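# Hang a power strip on two wall screws

## Task

Put the power strip's keyhole slots over the two screws so that it stays up by itself, hanging level, with the narrow end of each keyhole slot pointing upward.

## Robot and tools

Robot: two arms, left_arm and right_arm, each with a two-finger parallel gripper. In the scene frame the origin is at table-top height, midway between the nominal arm bases; +z is up, +x points out over the table, and left_arm is on the +y side. The names do not match image sides. Calibrated bases: left_arm at (-0.051, +0.349, 0) m, right_arm at (-0.026, -0.326, 0) m, each turned slightly about z. A camera stand is behind the arms.

Frames: each arm reports its hand pose (end_effector_position in metres, end_effector_quat_wxyz) in its own base frame. Fixed cameras and the table use the scene frame. Motion offsets run along the axes of that arm's current Hand target. On a gripper the fingers point along +z and open and close along y; end_effector_position is the point between the pads, about 1 cm short of the tips. Readings can be a few cm off, more at long reach.

The 14-number row: one flat list covering both arms, always 14 numbers each in [-1, 1]: dx, dy, dz, rx, ry, rz, opening for left_arm, then the same seven for right_arm. The first six of each arm are an offset, not a pose: they are measured from that arm's Hand target as it stood when the action or move began, along the Hand target's own axes. A value of 1.0 equals 0.6 m of travel or 180 degrees of turn; rx, ry, rz form one rotation vector. Sending the same offset twice moves the arm twice. Sending six zeros re-requests the current Hand target. The opening is absolute, not an offset: +1 is fully open (0.094 m), -1 is shut. A zero opening is a real command, so to leave a gripper alone resend its current opening.

execute_actions(actions, cameras): actions is a list of actions; each action is a table of up to 15 rows, one per 1/30 s control step, and a short table repeats its last row to fill 15 steps. Every row is counted from the action's starting Hand target, not from the row before. One action takes 0.5 s. An empty list returns state plus all camera images. cameras lists names to show, ["all"], or [].

move(target, speed, blend, opening_speed, grip_force, blocking, cameras): drives each gripper in a straight line toward target, given as one 14-number row or a list of up to 15 rows, all offsets from the same starting Hand targets. speed is m/s, 0.002 to 2.9, default 0.25 (turn rate up to twice that in rad/s); one value or one per target. blend (m) rounds corners in a list; 0 stops at each. opening_speed (per second on the -1..+1 scale, at least 0.2) closes fingers gradually, useful on fragile parts. grip_force is newtons per pad, 10 to 50, one value or one per arm; it persists, and lower forces close slowly. blocking=false returns after about 0.5 s while the motion continues. A move lasts at most 10 s and does not avoid obstacles or the other arm. Route around an arm's own base rather than near it.

wait(seconds 0 to 10) lets time pass holding commands. stop brakes a running move. zoom_image(camera, region [x0, y0, x1, y1] in pixels, at most 504 by 504) enlarges part of the newest image of one camera. Cameras: cam_head_left, cam_head_right, cam_high, cam_low, cam_left_wrist, cam_right_wrist, all 896x504. read_manual gives only licence text. finished_scene(scene) ends the scene for good; the strip must stay hung with no robot help.

Results: each arm's end_effector_position and quaternion, its Hand target (the last commanded pose after clipping, from which the next offsets count), grip_measured (measured opening on the command scale, reading a little wide when empty and slightly narrow on a squeezed part), grip_effort_nm (gripper motor effort, negative closing; not pad force), joint positions, velocities and torques, and Tool commands. A move adds a move: line: done (within 10 mm and 2 degrees), off_target, moving, held or fault, plus limits such as paced or held. The arm often settles a bit short of its target because of friction and weight; that is not proof of contact, and a further offset covers the gap. Orientation commands are clipped to 40 degrees from the current orientation per step.

Cautions: do not drop the strip, let go while it moves, or slam it into the screws or wall; slow approaches press more gently, and a target far beyond contact presses hard. To end a push, command back past the gripper. Nothing may fall or be left off the table. Never let the arms, grippers or wrist cameras collide or squeeze each other, and keep the wrist-camera cables off objects. Long holding, stretched poses or pushing toward unreachable poses heat motors; a MOTOR HOT line warns, and at 90 °C the arm folds up and stops working. Objects may occasionally be nudged by outside pushes. Arm stops cost time; smooth, quick motion is preferred.

Each tool is called after "Request:" as name(argument=value, ...) on one line, values as JSON.

## Session

Request:
execute_actions(actions=[])

Scene clock: 0.00 s.
left_arm: end_effector_position=(+0.4437, +0.1242, +0.2851) grip_measured=+1.000 grip_effort_nm=n/a end_effector_quat_wxyz=(+0.730, -0.247, +0.633, -0.081) | right_arm: end_effector_position=(+0.4397, -0.0537, +0.2477) grip_measured=+1.000 grip_effort_nm=n/a end_effector_quat_wxyz=(+0.737, +0.060, +0.668, +0.084)
Joint positions: left_arm=[0.277 1.442 0.73 0.791 0.015 -0.483 0.094] | right_arm=[-0.223 1.5 0.575 1.029 -0.245 0.229 0.094]
Joint velocities: within noise
Joint torques (N m): no reading
Heat: left arm: 28 °C; right arm: 31 °C.
Hand target: left_arm +0.4436, +0.1241, +0.2880; +0.731, -0.246, +0.632, -0.080 | right_arm +0.4396, -0.0537, +0.2564; +0.744, +0.057, +0.660, +0.082
Tool commands: left_gripper/opening=+1.0 right_gripper/opening=+1.0

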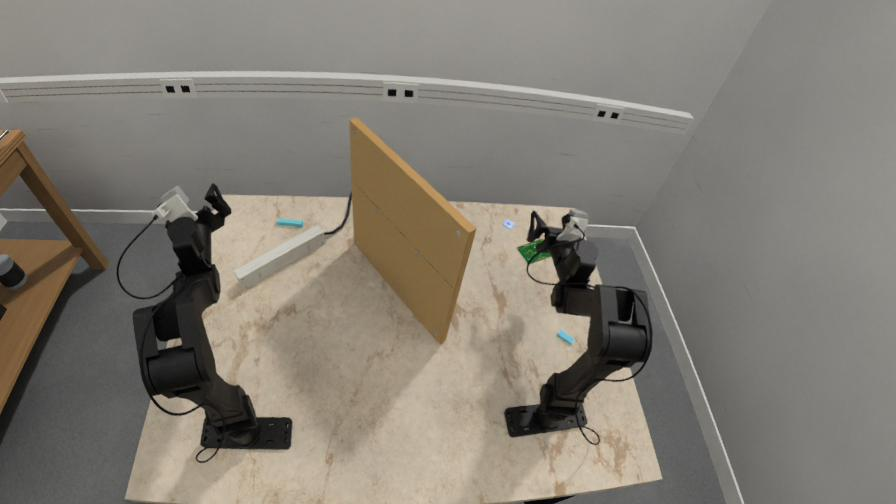

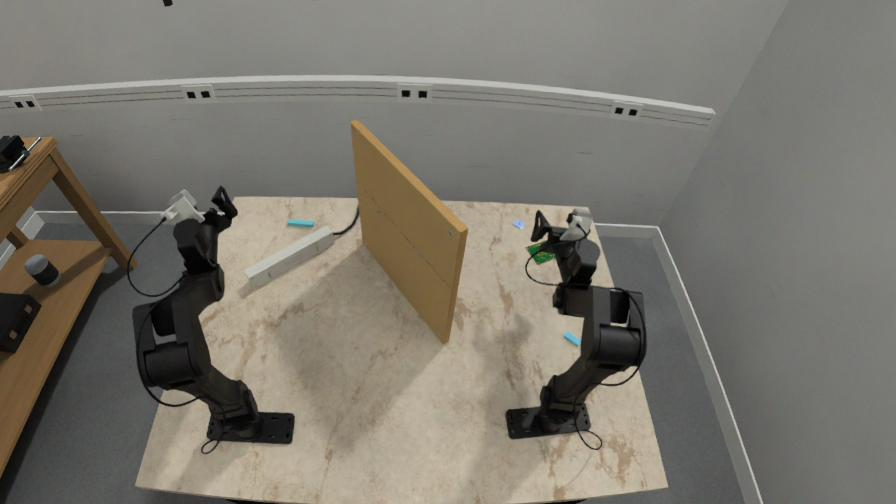

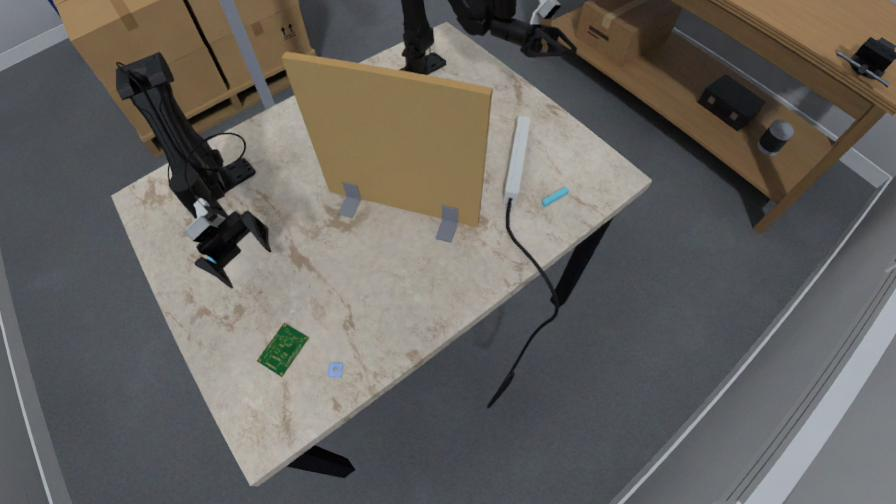

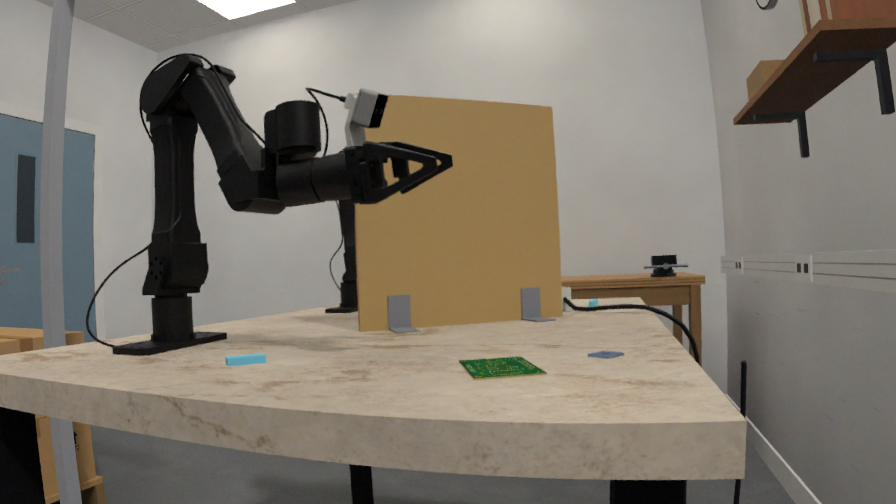

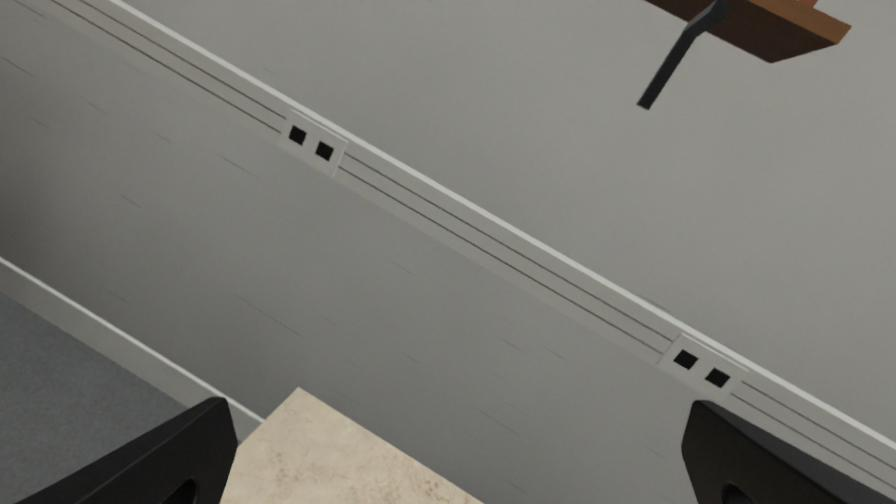

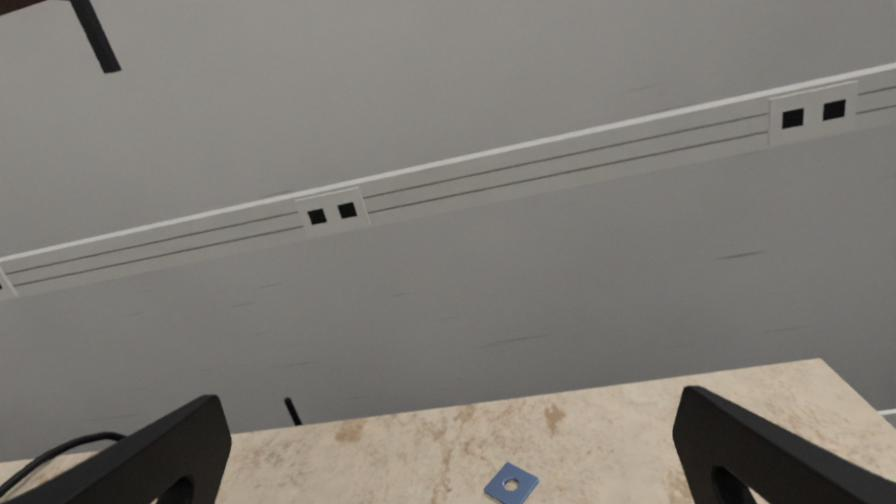

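Request:
zoom_image(camera="cam_head_left", region=[330, 110, 490, 350])

Request:
zoom_image(camera="cam_head_right", region=[330, 110, 490, 350])

Request:
zoom_image(camera="cam_head_left", region=[220, 180, 360, 300])

Request:
zoom_image(camera="cam_high", region=[440, 100, 600, 240])

Request:
zoom_image(camera="cam_head_right", region=[230, 200, 370, 300])

Scaled by 2.100 from the camera's 896x504 image, which has a finer 1280x720 frame.

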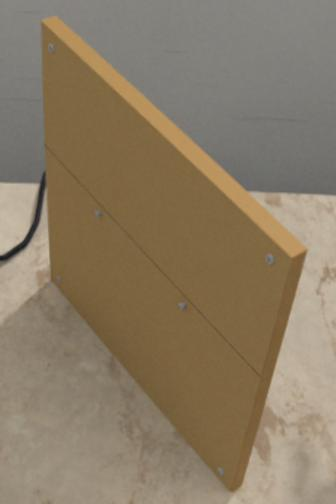

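Scaled by 2.100 from the camera's 896x504 image, which has a finer 1280x720 frame.

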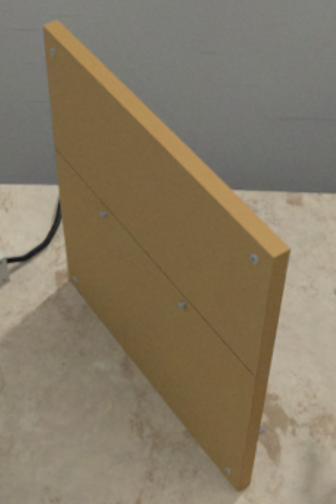

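Scaled by 3.600 from the camera's 896x504 image, which has a finer 1280x720 frame.

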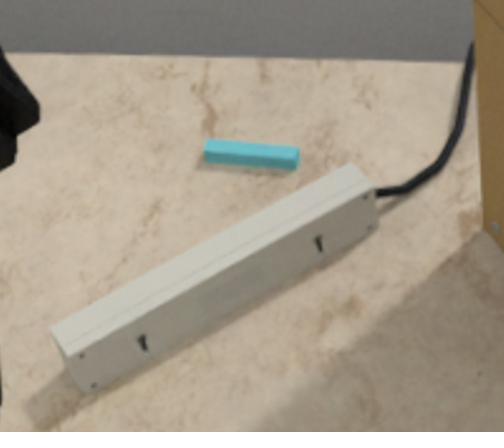

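Scaled by 3.150 from the camera's 896x504 image, which has a finer 1280x720 frame.

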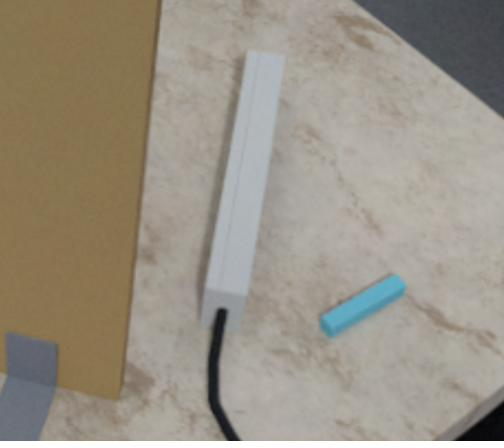

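Scaled by 3.600 from the camera's 896x504 image, which has a finer 1280x720 frame.

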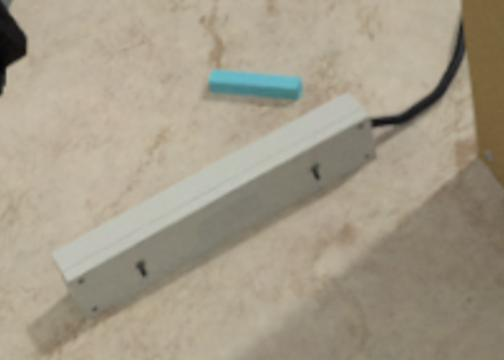

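Request:
move(target=[0.148,-0.146,0.002,0.192,0.542,0.388,1,0,0,0,0,0,0,1], cameras=["cam_left_wrist","cam_head_right","cam_high"], speed=0.5)

Scene clock: 46.93 s.
left_arm: end_effector_position=(+0.4777, +0.0133, +0.2528) grip_measured=+1.000 grip_effort_nm=0.00 end_effector_quat_wxyz=(+0.185, +0.420, +0.884, +0.092) | right_arm: end_effector_position=(+0.4397, -0.0537, +0.2477) grip_measured=+1.000 grip_effort_nm=-0.01 end_effector_quat_wxyz=(+0.737, +0.060, +0.668, +0.084)
Joint positions: left_arm=[0.027 2.186 2.573 -1.541 0.003 0.914 0.094] | right_arm=[-0.223 1.5 0.575 1.029 -0.245 0.229 0.094]
Joint torques (N m): left_arm=[-0.65 -9.02 7.94 0.79 -0.05 0.02] | right_arm=[0.02 -6.75 7.83 2.06 0 -0.04]
Heat: left arm: 36 °C; right arm: 33 °C.
Hand target: left_arm +0.4784, +0.0107, +0.2497; +0.000, +0.434, +0.901, +0.000 | right_arm +0.4396, -0.0537, +0.2564; +0.744, +0.057, +0.660, +0.082
Off the commanded pose: left_arm 0.004 m, 24 deg | right_arm 0.009 m, 1 deg.
joint sent to its limit (left arm) — joint 4 (wrist pitch), lower limit. The joint targets are off in orientation, not in position.
move: off_target (left_arm)
camera_calibration:
cam_left_wrist: T_world_to_cam=[[-0.691154, -0.635339, -0.344457, 0.425844], [-0.709247, 0.687843, 0.154403, 0.32853], [0.138834, 0.351021, -0.926018, 0.250231], [0, 0, 0, 1]] pos_world=[0.492592, -0.0432577, 0.327677]
Images, in order (width x height): cam_head_right 896x504, cam_high 896x504, cam_left_wrist 896x504.

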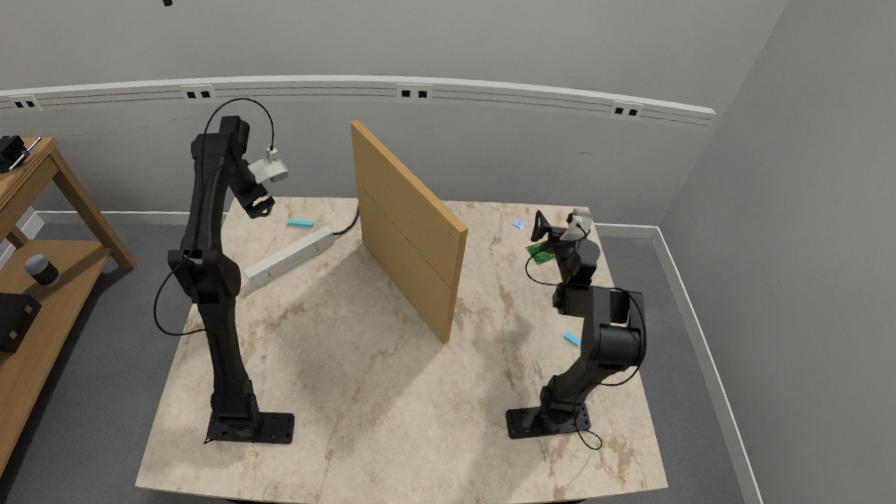

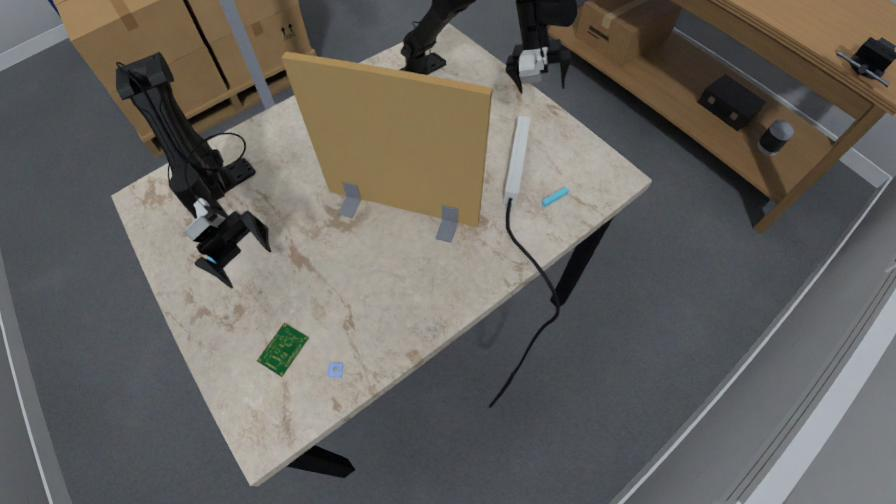

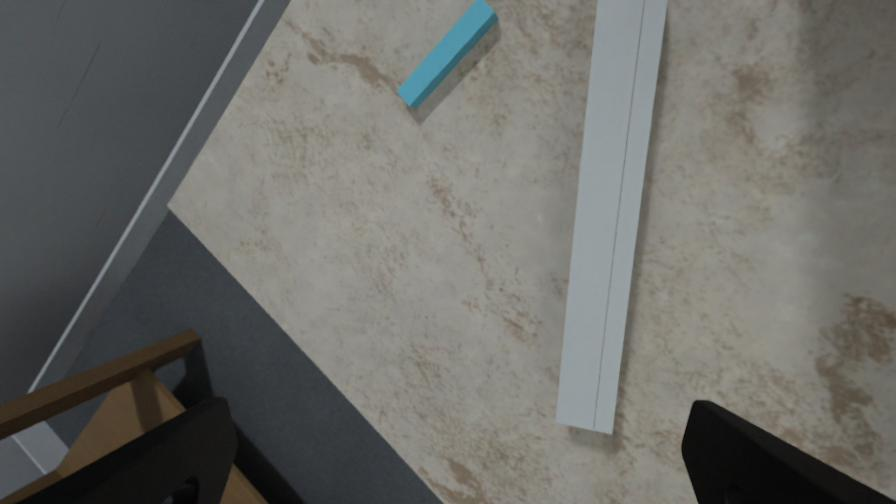

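Request:
move(target=[-0.051,-0.031,0.2,0,0,0,1,0,0,0,0,0,0,1], cameras=["cam_left_wrist"])

Scene clock: 54.10 s.
left_arm: end_effector_position=(+0.4875, -0.0220, +0.1376) grip_measured=+1.000 grip_effort_nm=0.00 end_effector_quat_wxyz=(+0.067, +0.434, +0.898, +0.032) | right_arm: end_effector_position=(+0.4397, -0.0537, +0.2477) grip_measured=+1.000 grip_effort_nm=-0.01 end_effector_quat_wxyz=(+0.737, +0.060, +0.668, +0.084)
Joint positions: left_arm=[-0.05 2.403 2.525 -1.544 -0.007 0.851 0.094] | right_arm=[-0.223 1.5 0.575 1.029 -0.245 0.229 0.094]
Joint torques (N m): left_arm=[-0.53 -11.36 5.65 0.3 0.03 -0.05] | right_arm=[-0.06 -6.65 7.88 2.04 -0.01 0]
Heat: left arm: 34 °C; right arm: 33 °C.
Hand target: left_arm +0.4829, -0.0249, +0.1297; +0.000, +0.434, +0.901, +0.000 | right_arm +0.4396, -0.0537, +0.2564; +0.744, +0.057, +0.660, +0.082
Off the commanded pose: left_arm 0.010 m, 8 deg | right_arm 0.009 m, 1 deg.
joint sent to its limit (left arm) — joint 4 (wrist pitch), lower limit. The joint targets are off in orientation, not in position.
move: off_target (left_arm)
camera_calibration:
cam_left_wrist: T_world_to_cam=[[-0.765462, -0.626875, -0.145243, 0.37942], [-0.634521, 0.69779, 0.332374, 0.316763], [-0.107008, 0.346579, -0.931897, 0.275129], [0, 0, 0, 1]] pos_world=[0.520865, -0.0785389, 0.206216]
Images, in order (width x height): cam_left_wrist 896x504.

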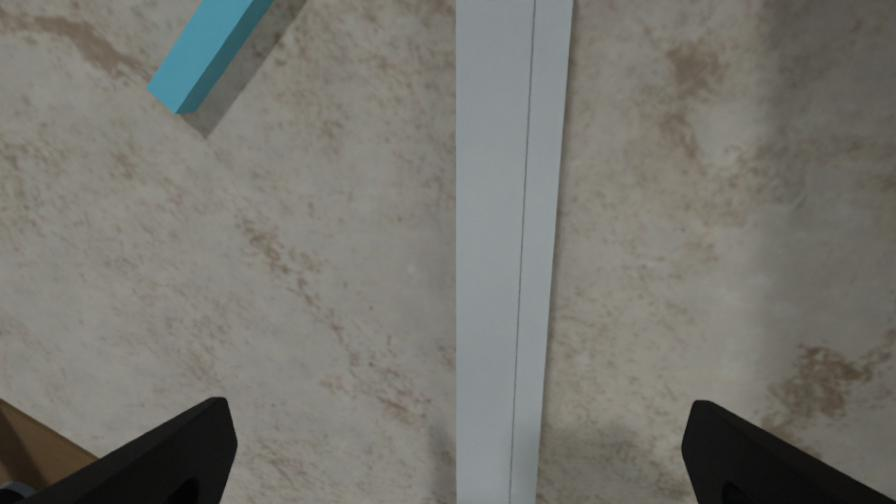

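Request:
move(target=[[0,-0.027,0.06,0,0,0,1,0,0,0,0,0,0,1],[0,-0.027,0.162,0,0,0,1,0,0,0,0,0,0,1]], cameras=["cam_left_wrist","cam_head_right"])

Request:
move(target=[0,0,0,0,0,0,-1,0,0,0,0,0,0,1], opening_speed=1, cameras=["cam_left_wrist","cam_head_right"])

Scene clock: 60.67 s.
left_arm: end_effector_position=(+0.4700, -0.0322, +0.0310) grip_measured=+1.000 grip_effort_nm=0.00 end_effector_quat_wxyz=(-0.006, +0.435, +0.900, +0.002) | right_arm: end_effector_position=(+0.4397, -0.0537, +0.2477) grip_measured=+1.000 grip_effort_nm=-0.01 end_effector_quat_wxyz=(+0.737, +0.060, +0.668, +0.084)
Joint positions: left_arm=[-0.073 2.439 2.168 -1.309 -0.007 0.827 0.094] | right_arm=[-0.223 1.5 0.575 1.029 -0.245 0.229 0.094]
Joint torques (N m): left_arm=[-0.39 -13.6 5.55 0.22 0.05 -0.05] | right_arm=[0.16 -6.72 7.84 2.05 -0.01 -0.04]
Heat: left arm: 33 °C; right arm: 33 °C.
Hand target: left_arm +0.4703, -0.0351, +0.0326; +0.000, +0.434, +0.901, +0.000 | right_arm +0.4396, -0.0537, +0.2564; +0.744, +0.057, +0.660, +0.082
Off the commanded pose: left_arm 0.003 m, 1 deg | right_arm 0.009 m, 1 deg.
move: done
camera_calibration:
cam_left_wrist: T_world_to_cam=[[-0.778611, -0.626842, -0.0288846, 0.346674], [-0.57498, 0.694243, 0.432926, 0.316974], [-0.251323, 0.353689, -0.900967, 0.2445], [0, 0, 0, 1]] pos_world=[0.513626, -0.0892243, 0.0930736]
Images, in order (width x height): cam_head_right 896x504, cam_left_wrist 896x504.

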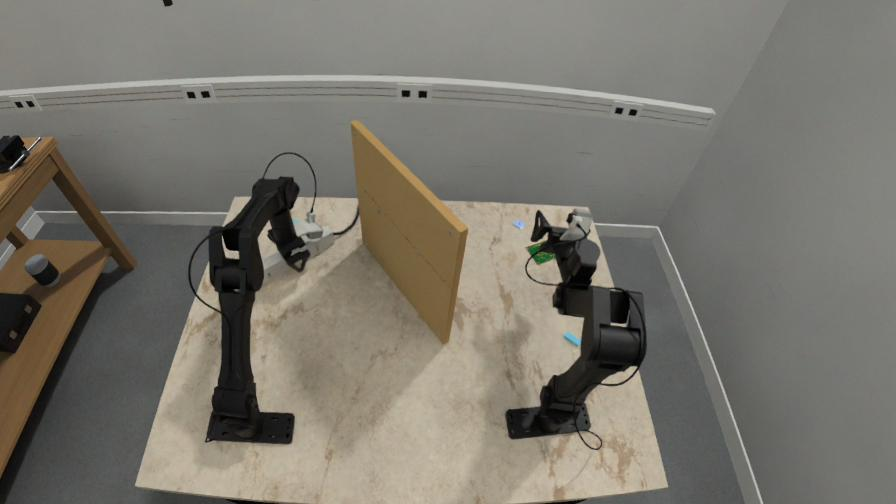

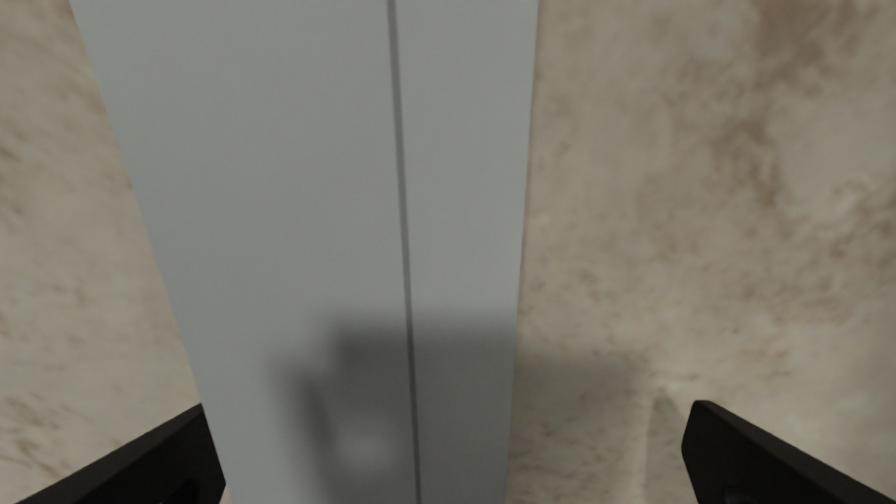

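Scene clock: 62.87 s.
left_arm: end_effector_position=(+0.4737, -0.0322, +0.0310) grip_measured=-0.303 grip_effort_nm=-1.03 end_effector_quat_wxyz=(+0.001, +0.433, +0.901, +0.005) | right_arm: end_effector_position=(+0.4397, -0.0537, +0.2477) grip_measured=+1.000 grip_effort_nm=-0.01 end_effector_quat_wxyz=(+0.737, +0.060, +0.668, +0.084)
Joint positions: left_arm=[-0.073 2.439 2.168 -1.295 -0.009 0.822 0.033] | right_arm=[-0.223 1.5 0.575 1.029 -0.245 0.229 0.094]
Joint torques (N m): left_arm=[-0.38 -13.63 5.55 0.11 0.06 0] | right_arm=[0.05 -6.57 8.05 2.08 0.05 -0.01]
Heat: left arm: 33 °C; right arm: 33 °C.
Hand target: left_arm +0.4702, -0.0351, +0.0326; +0.000, +0.434, +0.901, +0.000 | right_arm +0.4396, -0.0537, +0.2564; +0.744, +0.057, +0.660, +0.082
Off the commanded pose: left_arm 0.005 m, 1 deg | right_arm 0.009 m, 1 deg.
move: done
camera_calibration:
cam_left_wrist: T_world_to_cam=[[-0.775019, -0.630617, -0.040843, 0.348174], [-0.584788, 0.691197, 0.424582, 0.32394], [-0.239518, 0.352944, -0.904468, 0.239971], [0, 0, 0, 1]] pos_world=[0.516755, -0.0890382, 0.0937278]
Images, in order (width x height): cam_head_right 896x504, cam_left_wrist 896x504.

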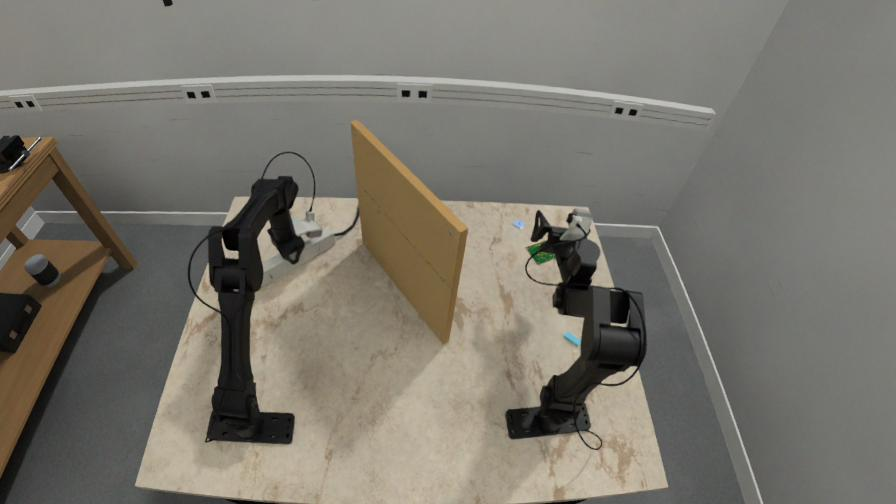

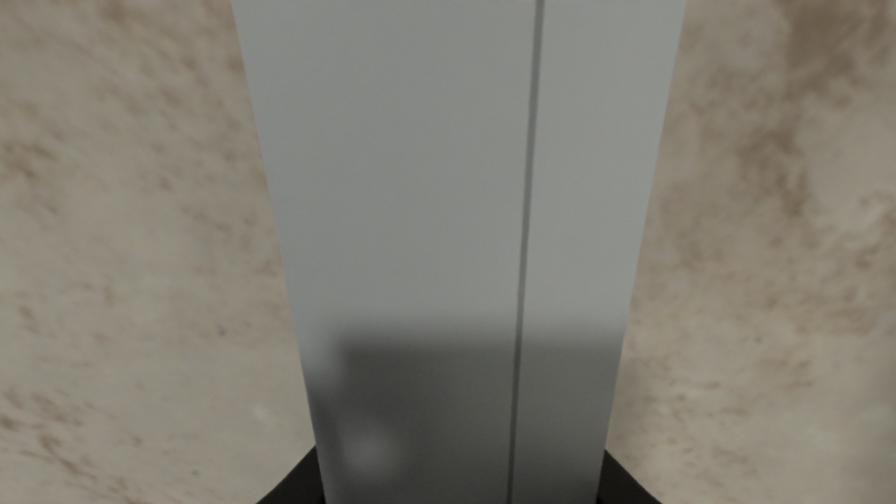

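Request:
move(target=[[0,0,-0.13,0,0,0,-1,0,0,0,0,0,0,1],[0.113,0.005,-0.162,-0.319,-0.116,0.201,-1,0,0,0,0,0,0,1]], speed=0.3, blend=[0.03,0], cameras=["cam_left_wrist","cam_head_right","cam_high","cam_head_left"])

Scene clock: 81.17 s.
left_arm: end_effector_position=(+0.4231, +0.0292, +0.1104) grip_measured=-0.303 grip_effort_nm=-1.03 end_effector_quat_wxyz=(+0.319, +0.620, +0.631, +0.341) | right_arm: end_effector_position=(+0.4397, -0.0537, +0.2477) grip_measured=+1.000 grip_effort_nm=-0.01 end_effector_quat_wxyz=(+0.737, +0.060, +0.668, +0.084)
Joint positions: left_arm=[0.08 1.499 0.717 0.183 0.032 1.616 0.033] | right_arm=[-0.223 1.5 0.575 1.029 -0.245 0.229 0.094]
Joint torques (N m): left_arm=[0.18 -7.77 7.1 2.26 0.57 0.1] | right_arm=[0.03 -6.72 7.91 2.04 0.02 -0.05]
Heat: left arm: 33 °C; right arm: 34 °C.
Hand target: left_arm +0.4303, +0.0199, +0.1296; +0.358, +0.620, +0.605, +0.349 | right_arm +0.4396, -0.0537, +0.2564; +0.744, +0.057, +0.660, +0.082
Off the commanded pose: left_arm 0.023 m, 5 deg | right_arm 0.009 m, 1 deg.
move: off_target (left_arm)
camera_calibration:
cam_left_wrist: T_world_to_cam=[[-0.538149, -0.0062602, -0.842827, 0.320977], [-0.38547, 0.891095, 0.239506, 0.148546], [0.749539, 0.453774, -0.481955, -0.190074], [0, 0, 0, 1]] pos_world=[0.372461, -0.044108, 0.143343]
Images, in order (width x height): cam_head_left 896x504, cam_head_right 896x504, cam_high 896x504, cam_left_wrist 896x504.

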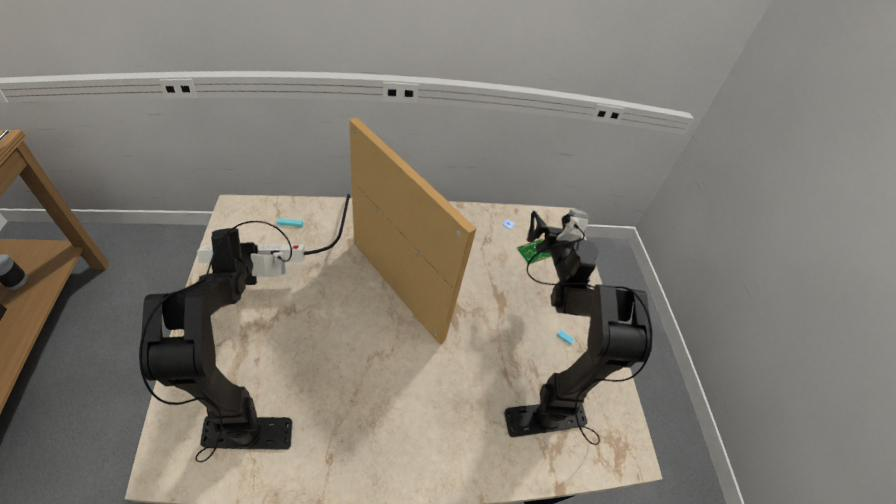

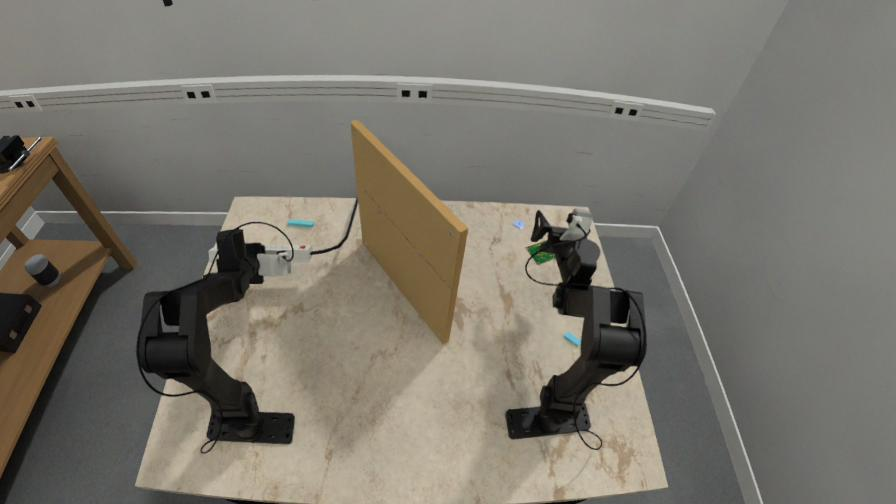

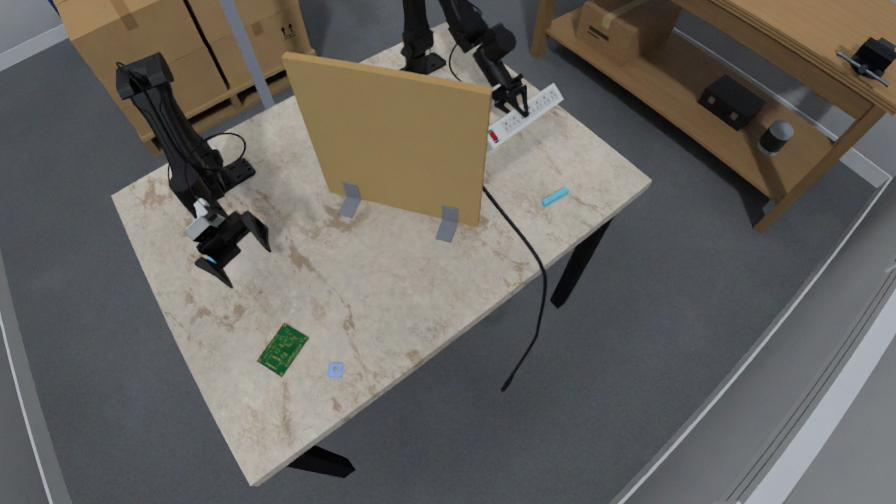

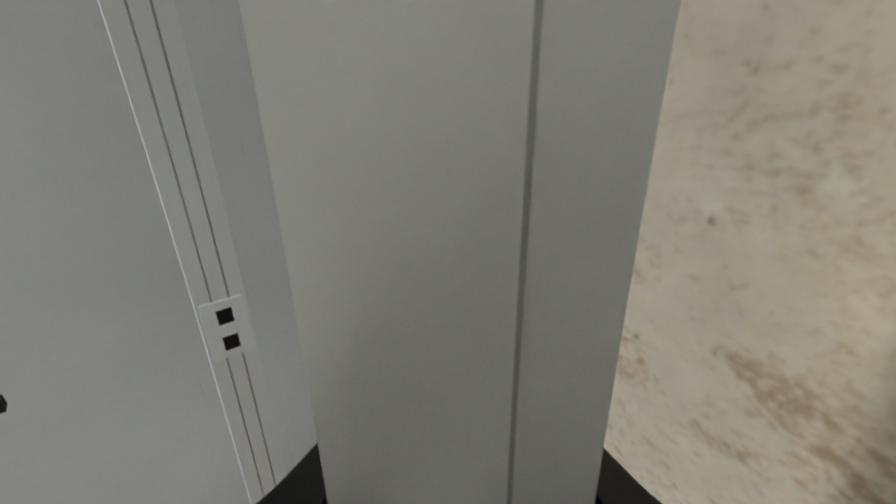

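Request:
move(target=[0,-0.105,0.061,0,0,0,-1,0,0,0,0,0,0,1], speed=0.15, cameras=["cam_low","cam_high"])

Scene clock: 86.57 s.
left_arm: end_effector_position=(+0.4243, +0.0264, +0.0477) grip_measured=-0.303 grip_effort_nm=-1.03 end_effector_quat_wxyz=(+0.331, +0.619, +0.623, +0.344) | right_arm: end_effector_position=(+0.4397, -0.0537, +0.2477) grip_measured=+1.000 grip_effort_nm=-0.01 end_effector_quat_wxyz=(+0.737, +0.060, +0.668, +0.084)
Joint positions: left_arm=[0.08 1.709 0.577 0.557 0.048 1.617 0.033] | right_arm=[-0.223 1.5 0.575 1.029 -0.245 0.229 0.094]
Joint torques (N m): left_arm=[0.17 -6.34 5.64 2.29 0.43 0.07] | right_arm=[0.03 -6.8 7.79 2.08 -0.01 -0.02]
Heat: left arm: 34 °C; right arm: 34 °C.
Hand target: left_arm +0.4306, +0.0199, +0.0569; +0.358, +0.620, +0.605, +0.349 | right_arm +0.4396, -0.0537, +0.2564; +0.744, +0.057, +0.660, +0.082
Off the commanded pose: left_arm 0.013 m, 4 deg | right_arm 0.009 m, 1 deg.
move: off_target (left_arm)
Images, in order (width x height): cam_high 896x504, cam_low 896x504.

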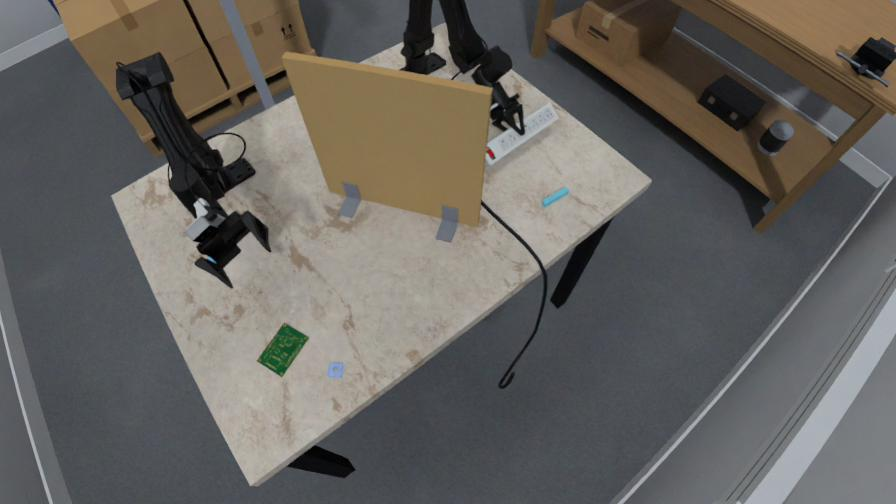

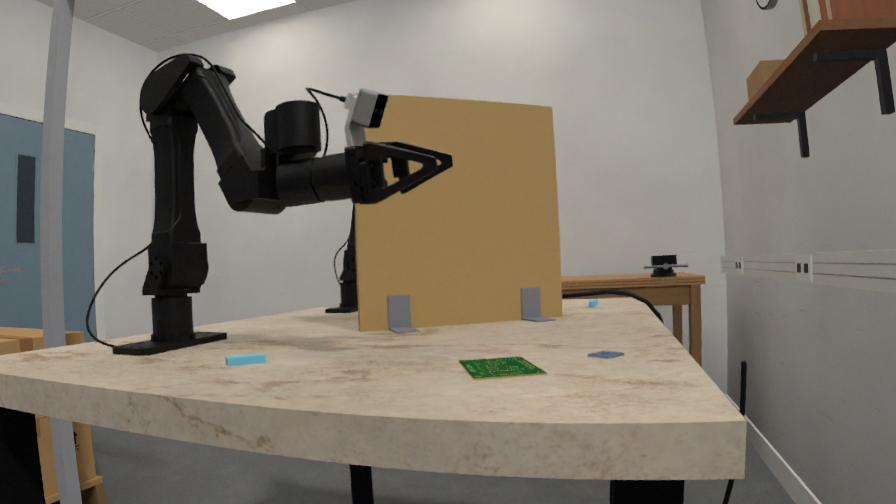

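Request:
move(target=[0,-0.025,0.014,0,0,0,-1,0,0,0,0,0,0,1], speed=0.08)

Request:
move(target=[0,0,0,0,0,0,-0.08,0,0,0,0,0,0,1], opening_speed=0.3, cameras=["cam_left_wrist","cam_head_left"])

Scene clock: 89.33 s.
left_arm: end_effector_position=(+0.4270, +0.0256, +0.0344) grip_measured=-0.303 grip_effort_nm=-1.03 end_effector_quat_wxyz=(+0.337, +0.617, +0.620, +0.347) | right_arm: end_effector_position=(+0.4397, -0.0537, +0.2477) grip_measured=+1.000 grip_effort_nm=-0.01 end_effector_quat_wxyz=(+0.737, +0.060, +0.668, +0.084)
Joint positions: left_arm=[0.08 1.78 0.562 0.656 0.054 1.617 0.033] | right_arm=[-0.223 1.5 0.575 1.029 -0.245 0.229 0.094]
Joint torques (N m): left_arm=[0.17 -6.39 4.83 2.26 0.37 0.08] | right_arm=[-0.02 -6.65 7.83 2.05 0.02 -0.02]
Heat: left arm: 35 °C; right arm: 34 °C.
Hand target: left_arm +0.4303, +0.0200, +0.0396; +0.358, +0.620, +0.605, +0.349 | right_arm +0.4396, -0.0537, +0.2564; +0.744, +0.057, +0.660, +0.082
Off the commanded pose: left_arm 0.009 m, 3 deg | right_arm 0.009 m, 1 deg.
move: off_target (left_arm)

Scene clock: 92.63 s.
left_arm: end_effector_position=(+0.4318, +0.0210, +0.0423) grip_measured=-0.082 grip_effort_nm=0.09 end_effector_quat_wxyz=(+0.355, +0.618, +0.606, +0.352) | right_arm: end_effector_position=(+0.4397, -0.0537, +0.2477) grip_measured=+1.000 grip_effort_nm=-0.01 end_effector_quat_wxyz=(+0.737, +0.060, +0.668, +0.084)
Joint positions: left_arm=[0.08 1.78 0.562 0.693 0.082 1.624 0.043] | right_arm=[-0.223 1.5 0.575 1.029 -0.245 0.229 0.094]
Joint torques (N m): left_arm=[0.21 -6.27 4.85 1.96 0.11 0.01] | right_arm=[0.03 -6.68 7.83 2.03 0.01 0.01]
Heat: left arm: 36 °C; right arm: 34 °C.
Hand target: left_arm +0.4303, +0.0200, +0.0397; +0.358, +0.620, +0.605, +0.349 | right_arm +0.4396, -0.0537, +0.2564; +0.744, +0.057, +0.660, +0.082
Off the commanded pose: left_arm 0.003 m, 1 deg | right_arm 0.009 m, 1 deg.
move: done
camera_calibration:
cam_left_wrist: T_world_to_cam=[[-0.472735, 0.00480762, -0.881192, 0.241402], [-0.360595, 0.911373, 0.198421, 0.166055], [0.804048, 0.411554, -0.429104, -0.250585], [0, 0, 0, 1]] pos_world=[0.375481, -0.0493692, 0.0722457]
Images, in order (width x height): cam_head_left 896x504, cam_left_wrist 896x504.

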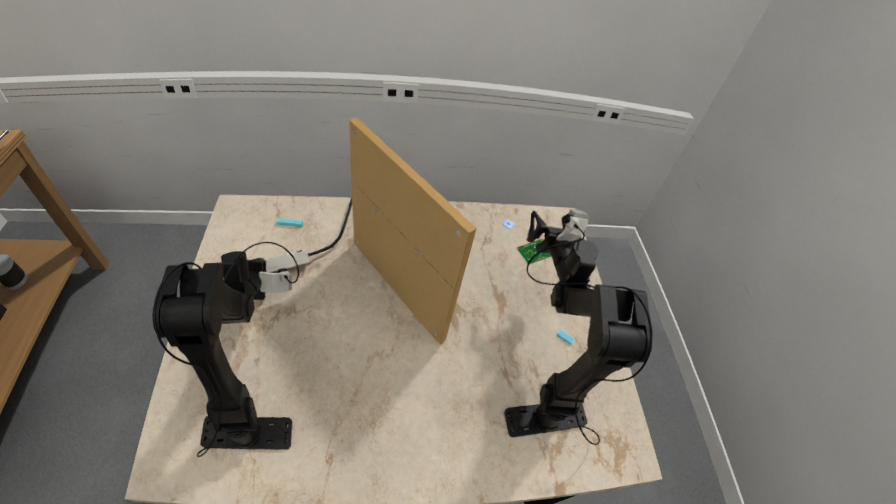

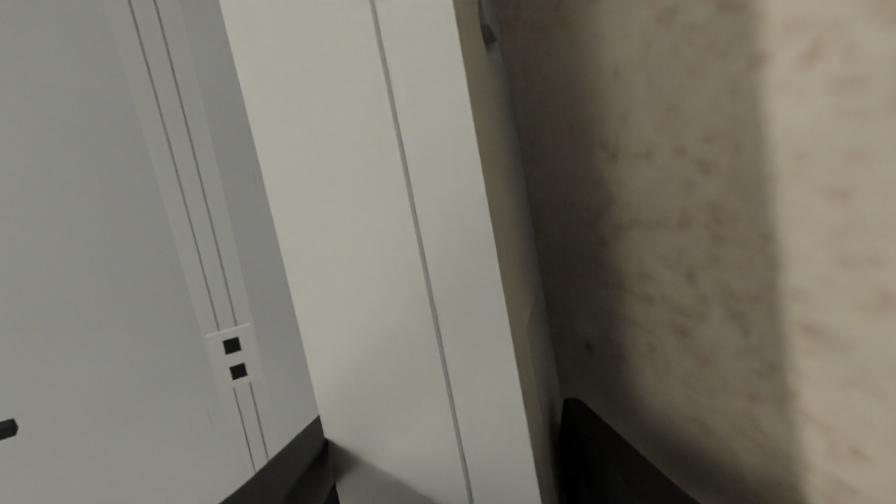

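Request:
move(target=[0,0,-0.15,0,0,0,-0.08,0,0,0,0,0,0,1], speed=0.1, cameras=["cam_left_wrist","cam_high","cam_head_left"])

Scene clock: 96.90 s.
left_arm: end_effector_position=(+0.3586, +0.0221, +0.0903) grip_measured=-0.082 grip_effort_nm=0.09 end_effector_quat_wxyz=(+0.361, +0.617, +0.600, +0.359) | right_arm: end_effector_position=(+0.4397, -0.0537, +0.2477) grip_measured=+1.000 grip_effort_nm=-0.01 end_effector_quat_wxyz=(+0.737, +0.060, +0.668, +0.084)
Joint positions: left_arm=[0.119 1.288 0.356 0.426 0.119 1.647 0.043] | right_arm=[-0.223 1.5 0.575 1.029 -0.245 0.229 0.094]
Joint torques (N m): left_arm=[0.59 -4.64 5.76 1.61 0.11 -0.01] | right_arm=[-0.06 -6.74 7.8 2.08 0.02 -0.04]
Heat: left arm: 37 °C; right arm: 34 °C.
Hand target: left_arm +0.3524, +0.0219, +0.0847; +0.358, +0.620, +0.605, +0.349 | right_arm +0.4396, -0.0537, +0.2564; +0.744, +0.057, +0.660, +0.082
Off the commanded pose: left_arm 0.008 m, 1 deg | right_arm 0.009 m, 1 deg.
move: done
camera_calibration:
cam_left_wrist: T_world_to_cam=[[-0.453948, 0.0104504, -0.890967, 0.243071], [-0.359652, 0.912707, 0.193948, 0.129088], [0.815219, 0.40848, -0.410564, -0.177235], [0, 0, 0, 1]] pos_world=[0.301254, -0.0479625, 0.118766]
Images, in order (width x height): cam_head_left 896x504, cam_high 896x504, cam_left_wrist 896x504.

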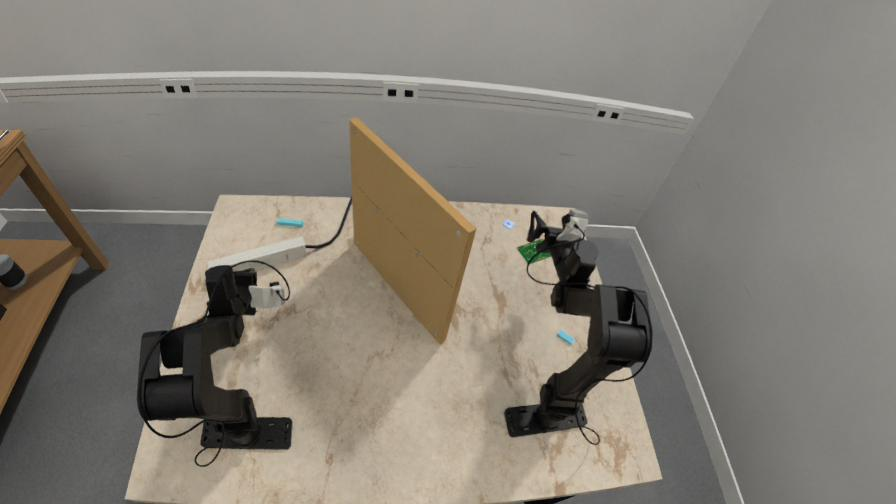

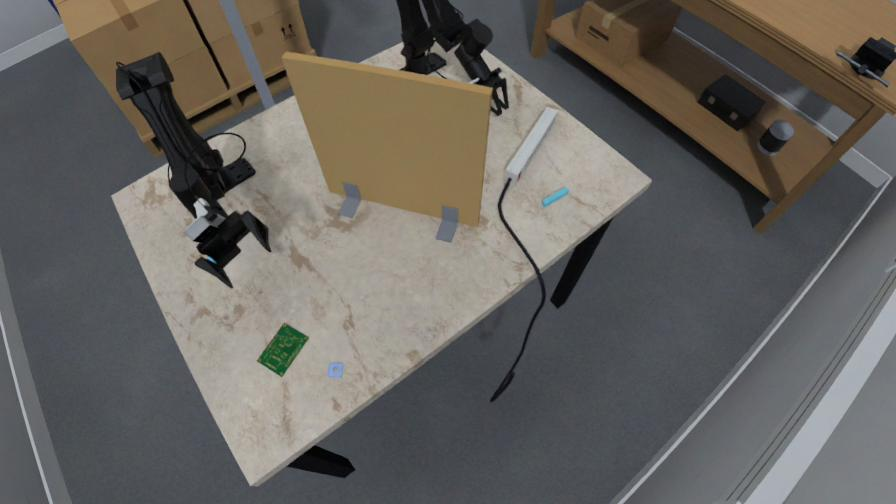

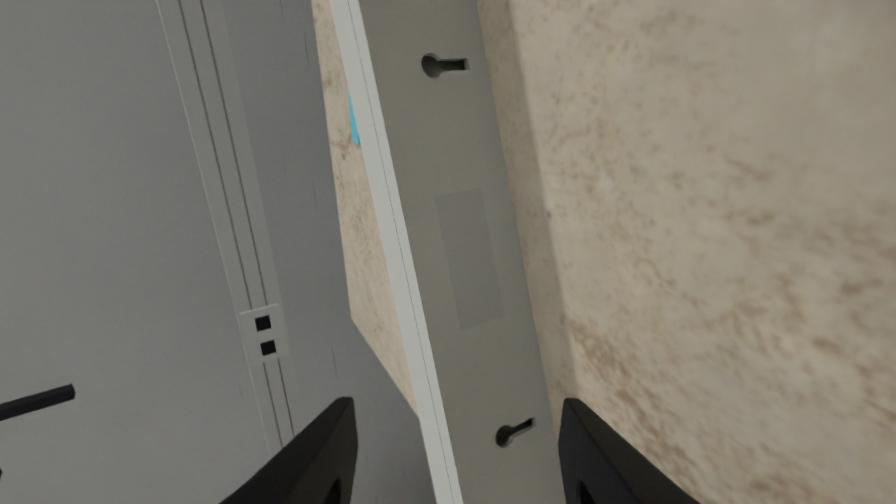

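Request:
move(target=[[0,0.144,-0.083,0.1,0.02,-0.04,1,0,0,0,0,0,0,1],[0.030,0.204,0.102,0.328,0.073,-0.125,1,0,0,0,0,0,0,1]], blend=[0.03,0], speed=0.3, cameras=["cam_left_wrist"])

Scene clock: 118.80 s.
left_arm: end_effector_position=(+0.4671, +0.0360, +0.1613) grip_measured=+0.998 grip_effort_nm=0.09 end_effector_quat_wxyz=(+0.059, +0.552, +0.830, +0.055) | right_arm: end_effector_position=(+0.4397, -0.0537, +0.2477) grip_measured=+1.000 grip_effort_nm=-0.01 end_effector_quat_wxyz=(+0.737, +0.060, +0.668, +0.084)
Joint positions: left_arm=[0.069 2.289 2.418 -1.541 -0.015 1.244 0.094] | right_arm=[-0.223 1.5 0.575 1.029 -0.245 0.229 0.094]
Joint torques (N m): left_arm=[0.61 -10.33 8.34 0.29 0.08 -0.04] | right_arm=[0.08 -6.68 7.77 2.07 -0.03 -0.04]
Heat: left arm: 37 °C; right arm: 35 °C.
Hand target: left_arm +0.4671, +0.0370, +0.1601; -0.001, +0.549, +0.836, +0.000 | right_arm +0.4396, -0.0537, +0.2564; +0.744, +0.057, +0.660, +0.082
Off the commanded pose: left_arm 0.002 m, 9 deg | right_arm 0.009 m, 1 deg.
joint sent to its limit (left arm) — joint 4 (wrist pitch), lower limit. The joint targets are off in orientation, not in position.
move: off_target (left_arm)
camera_calibration:
cam_left_wrist: T_world_to_cam=[[-0.901749, -0.390397, -0.185577, 0.465346], [-0.432248, 0.817535, 0.380523, 0.148992], [0.00316057, 0.423351, -0.90596, 0.216429], [0, 0, 0, 1]] pos_world=[0.483343, -0.0317621, 0.225739]
Images, in order (width x height): cam_left_wrist 896x504.

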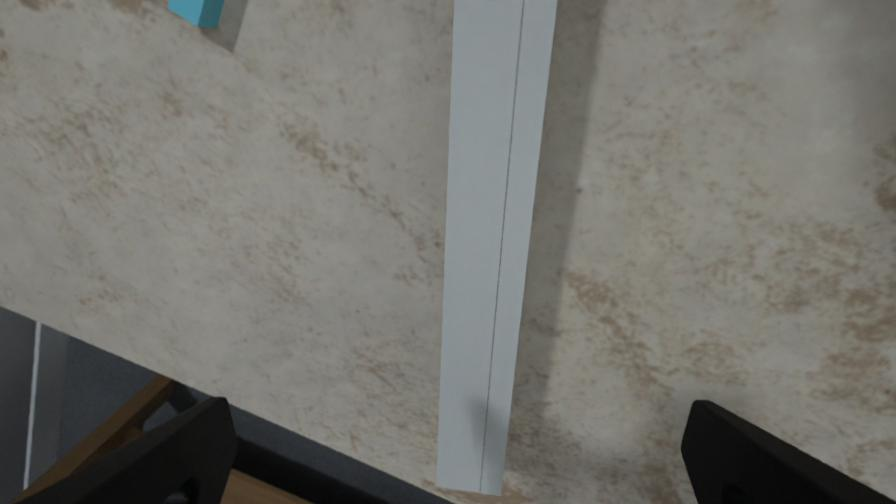

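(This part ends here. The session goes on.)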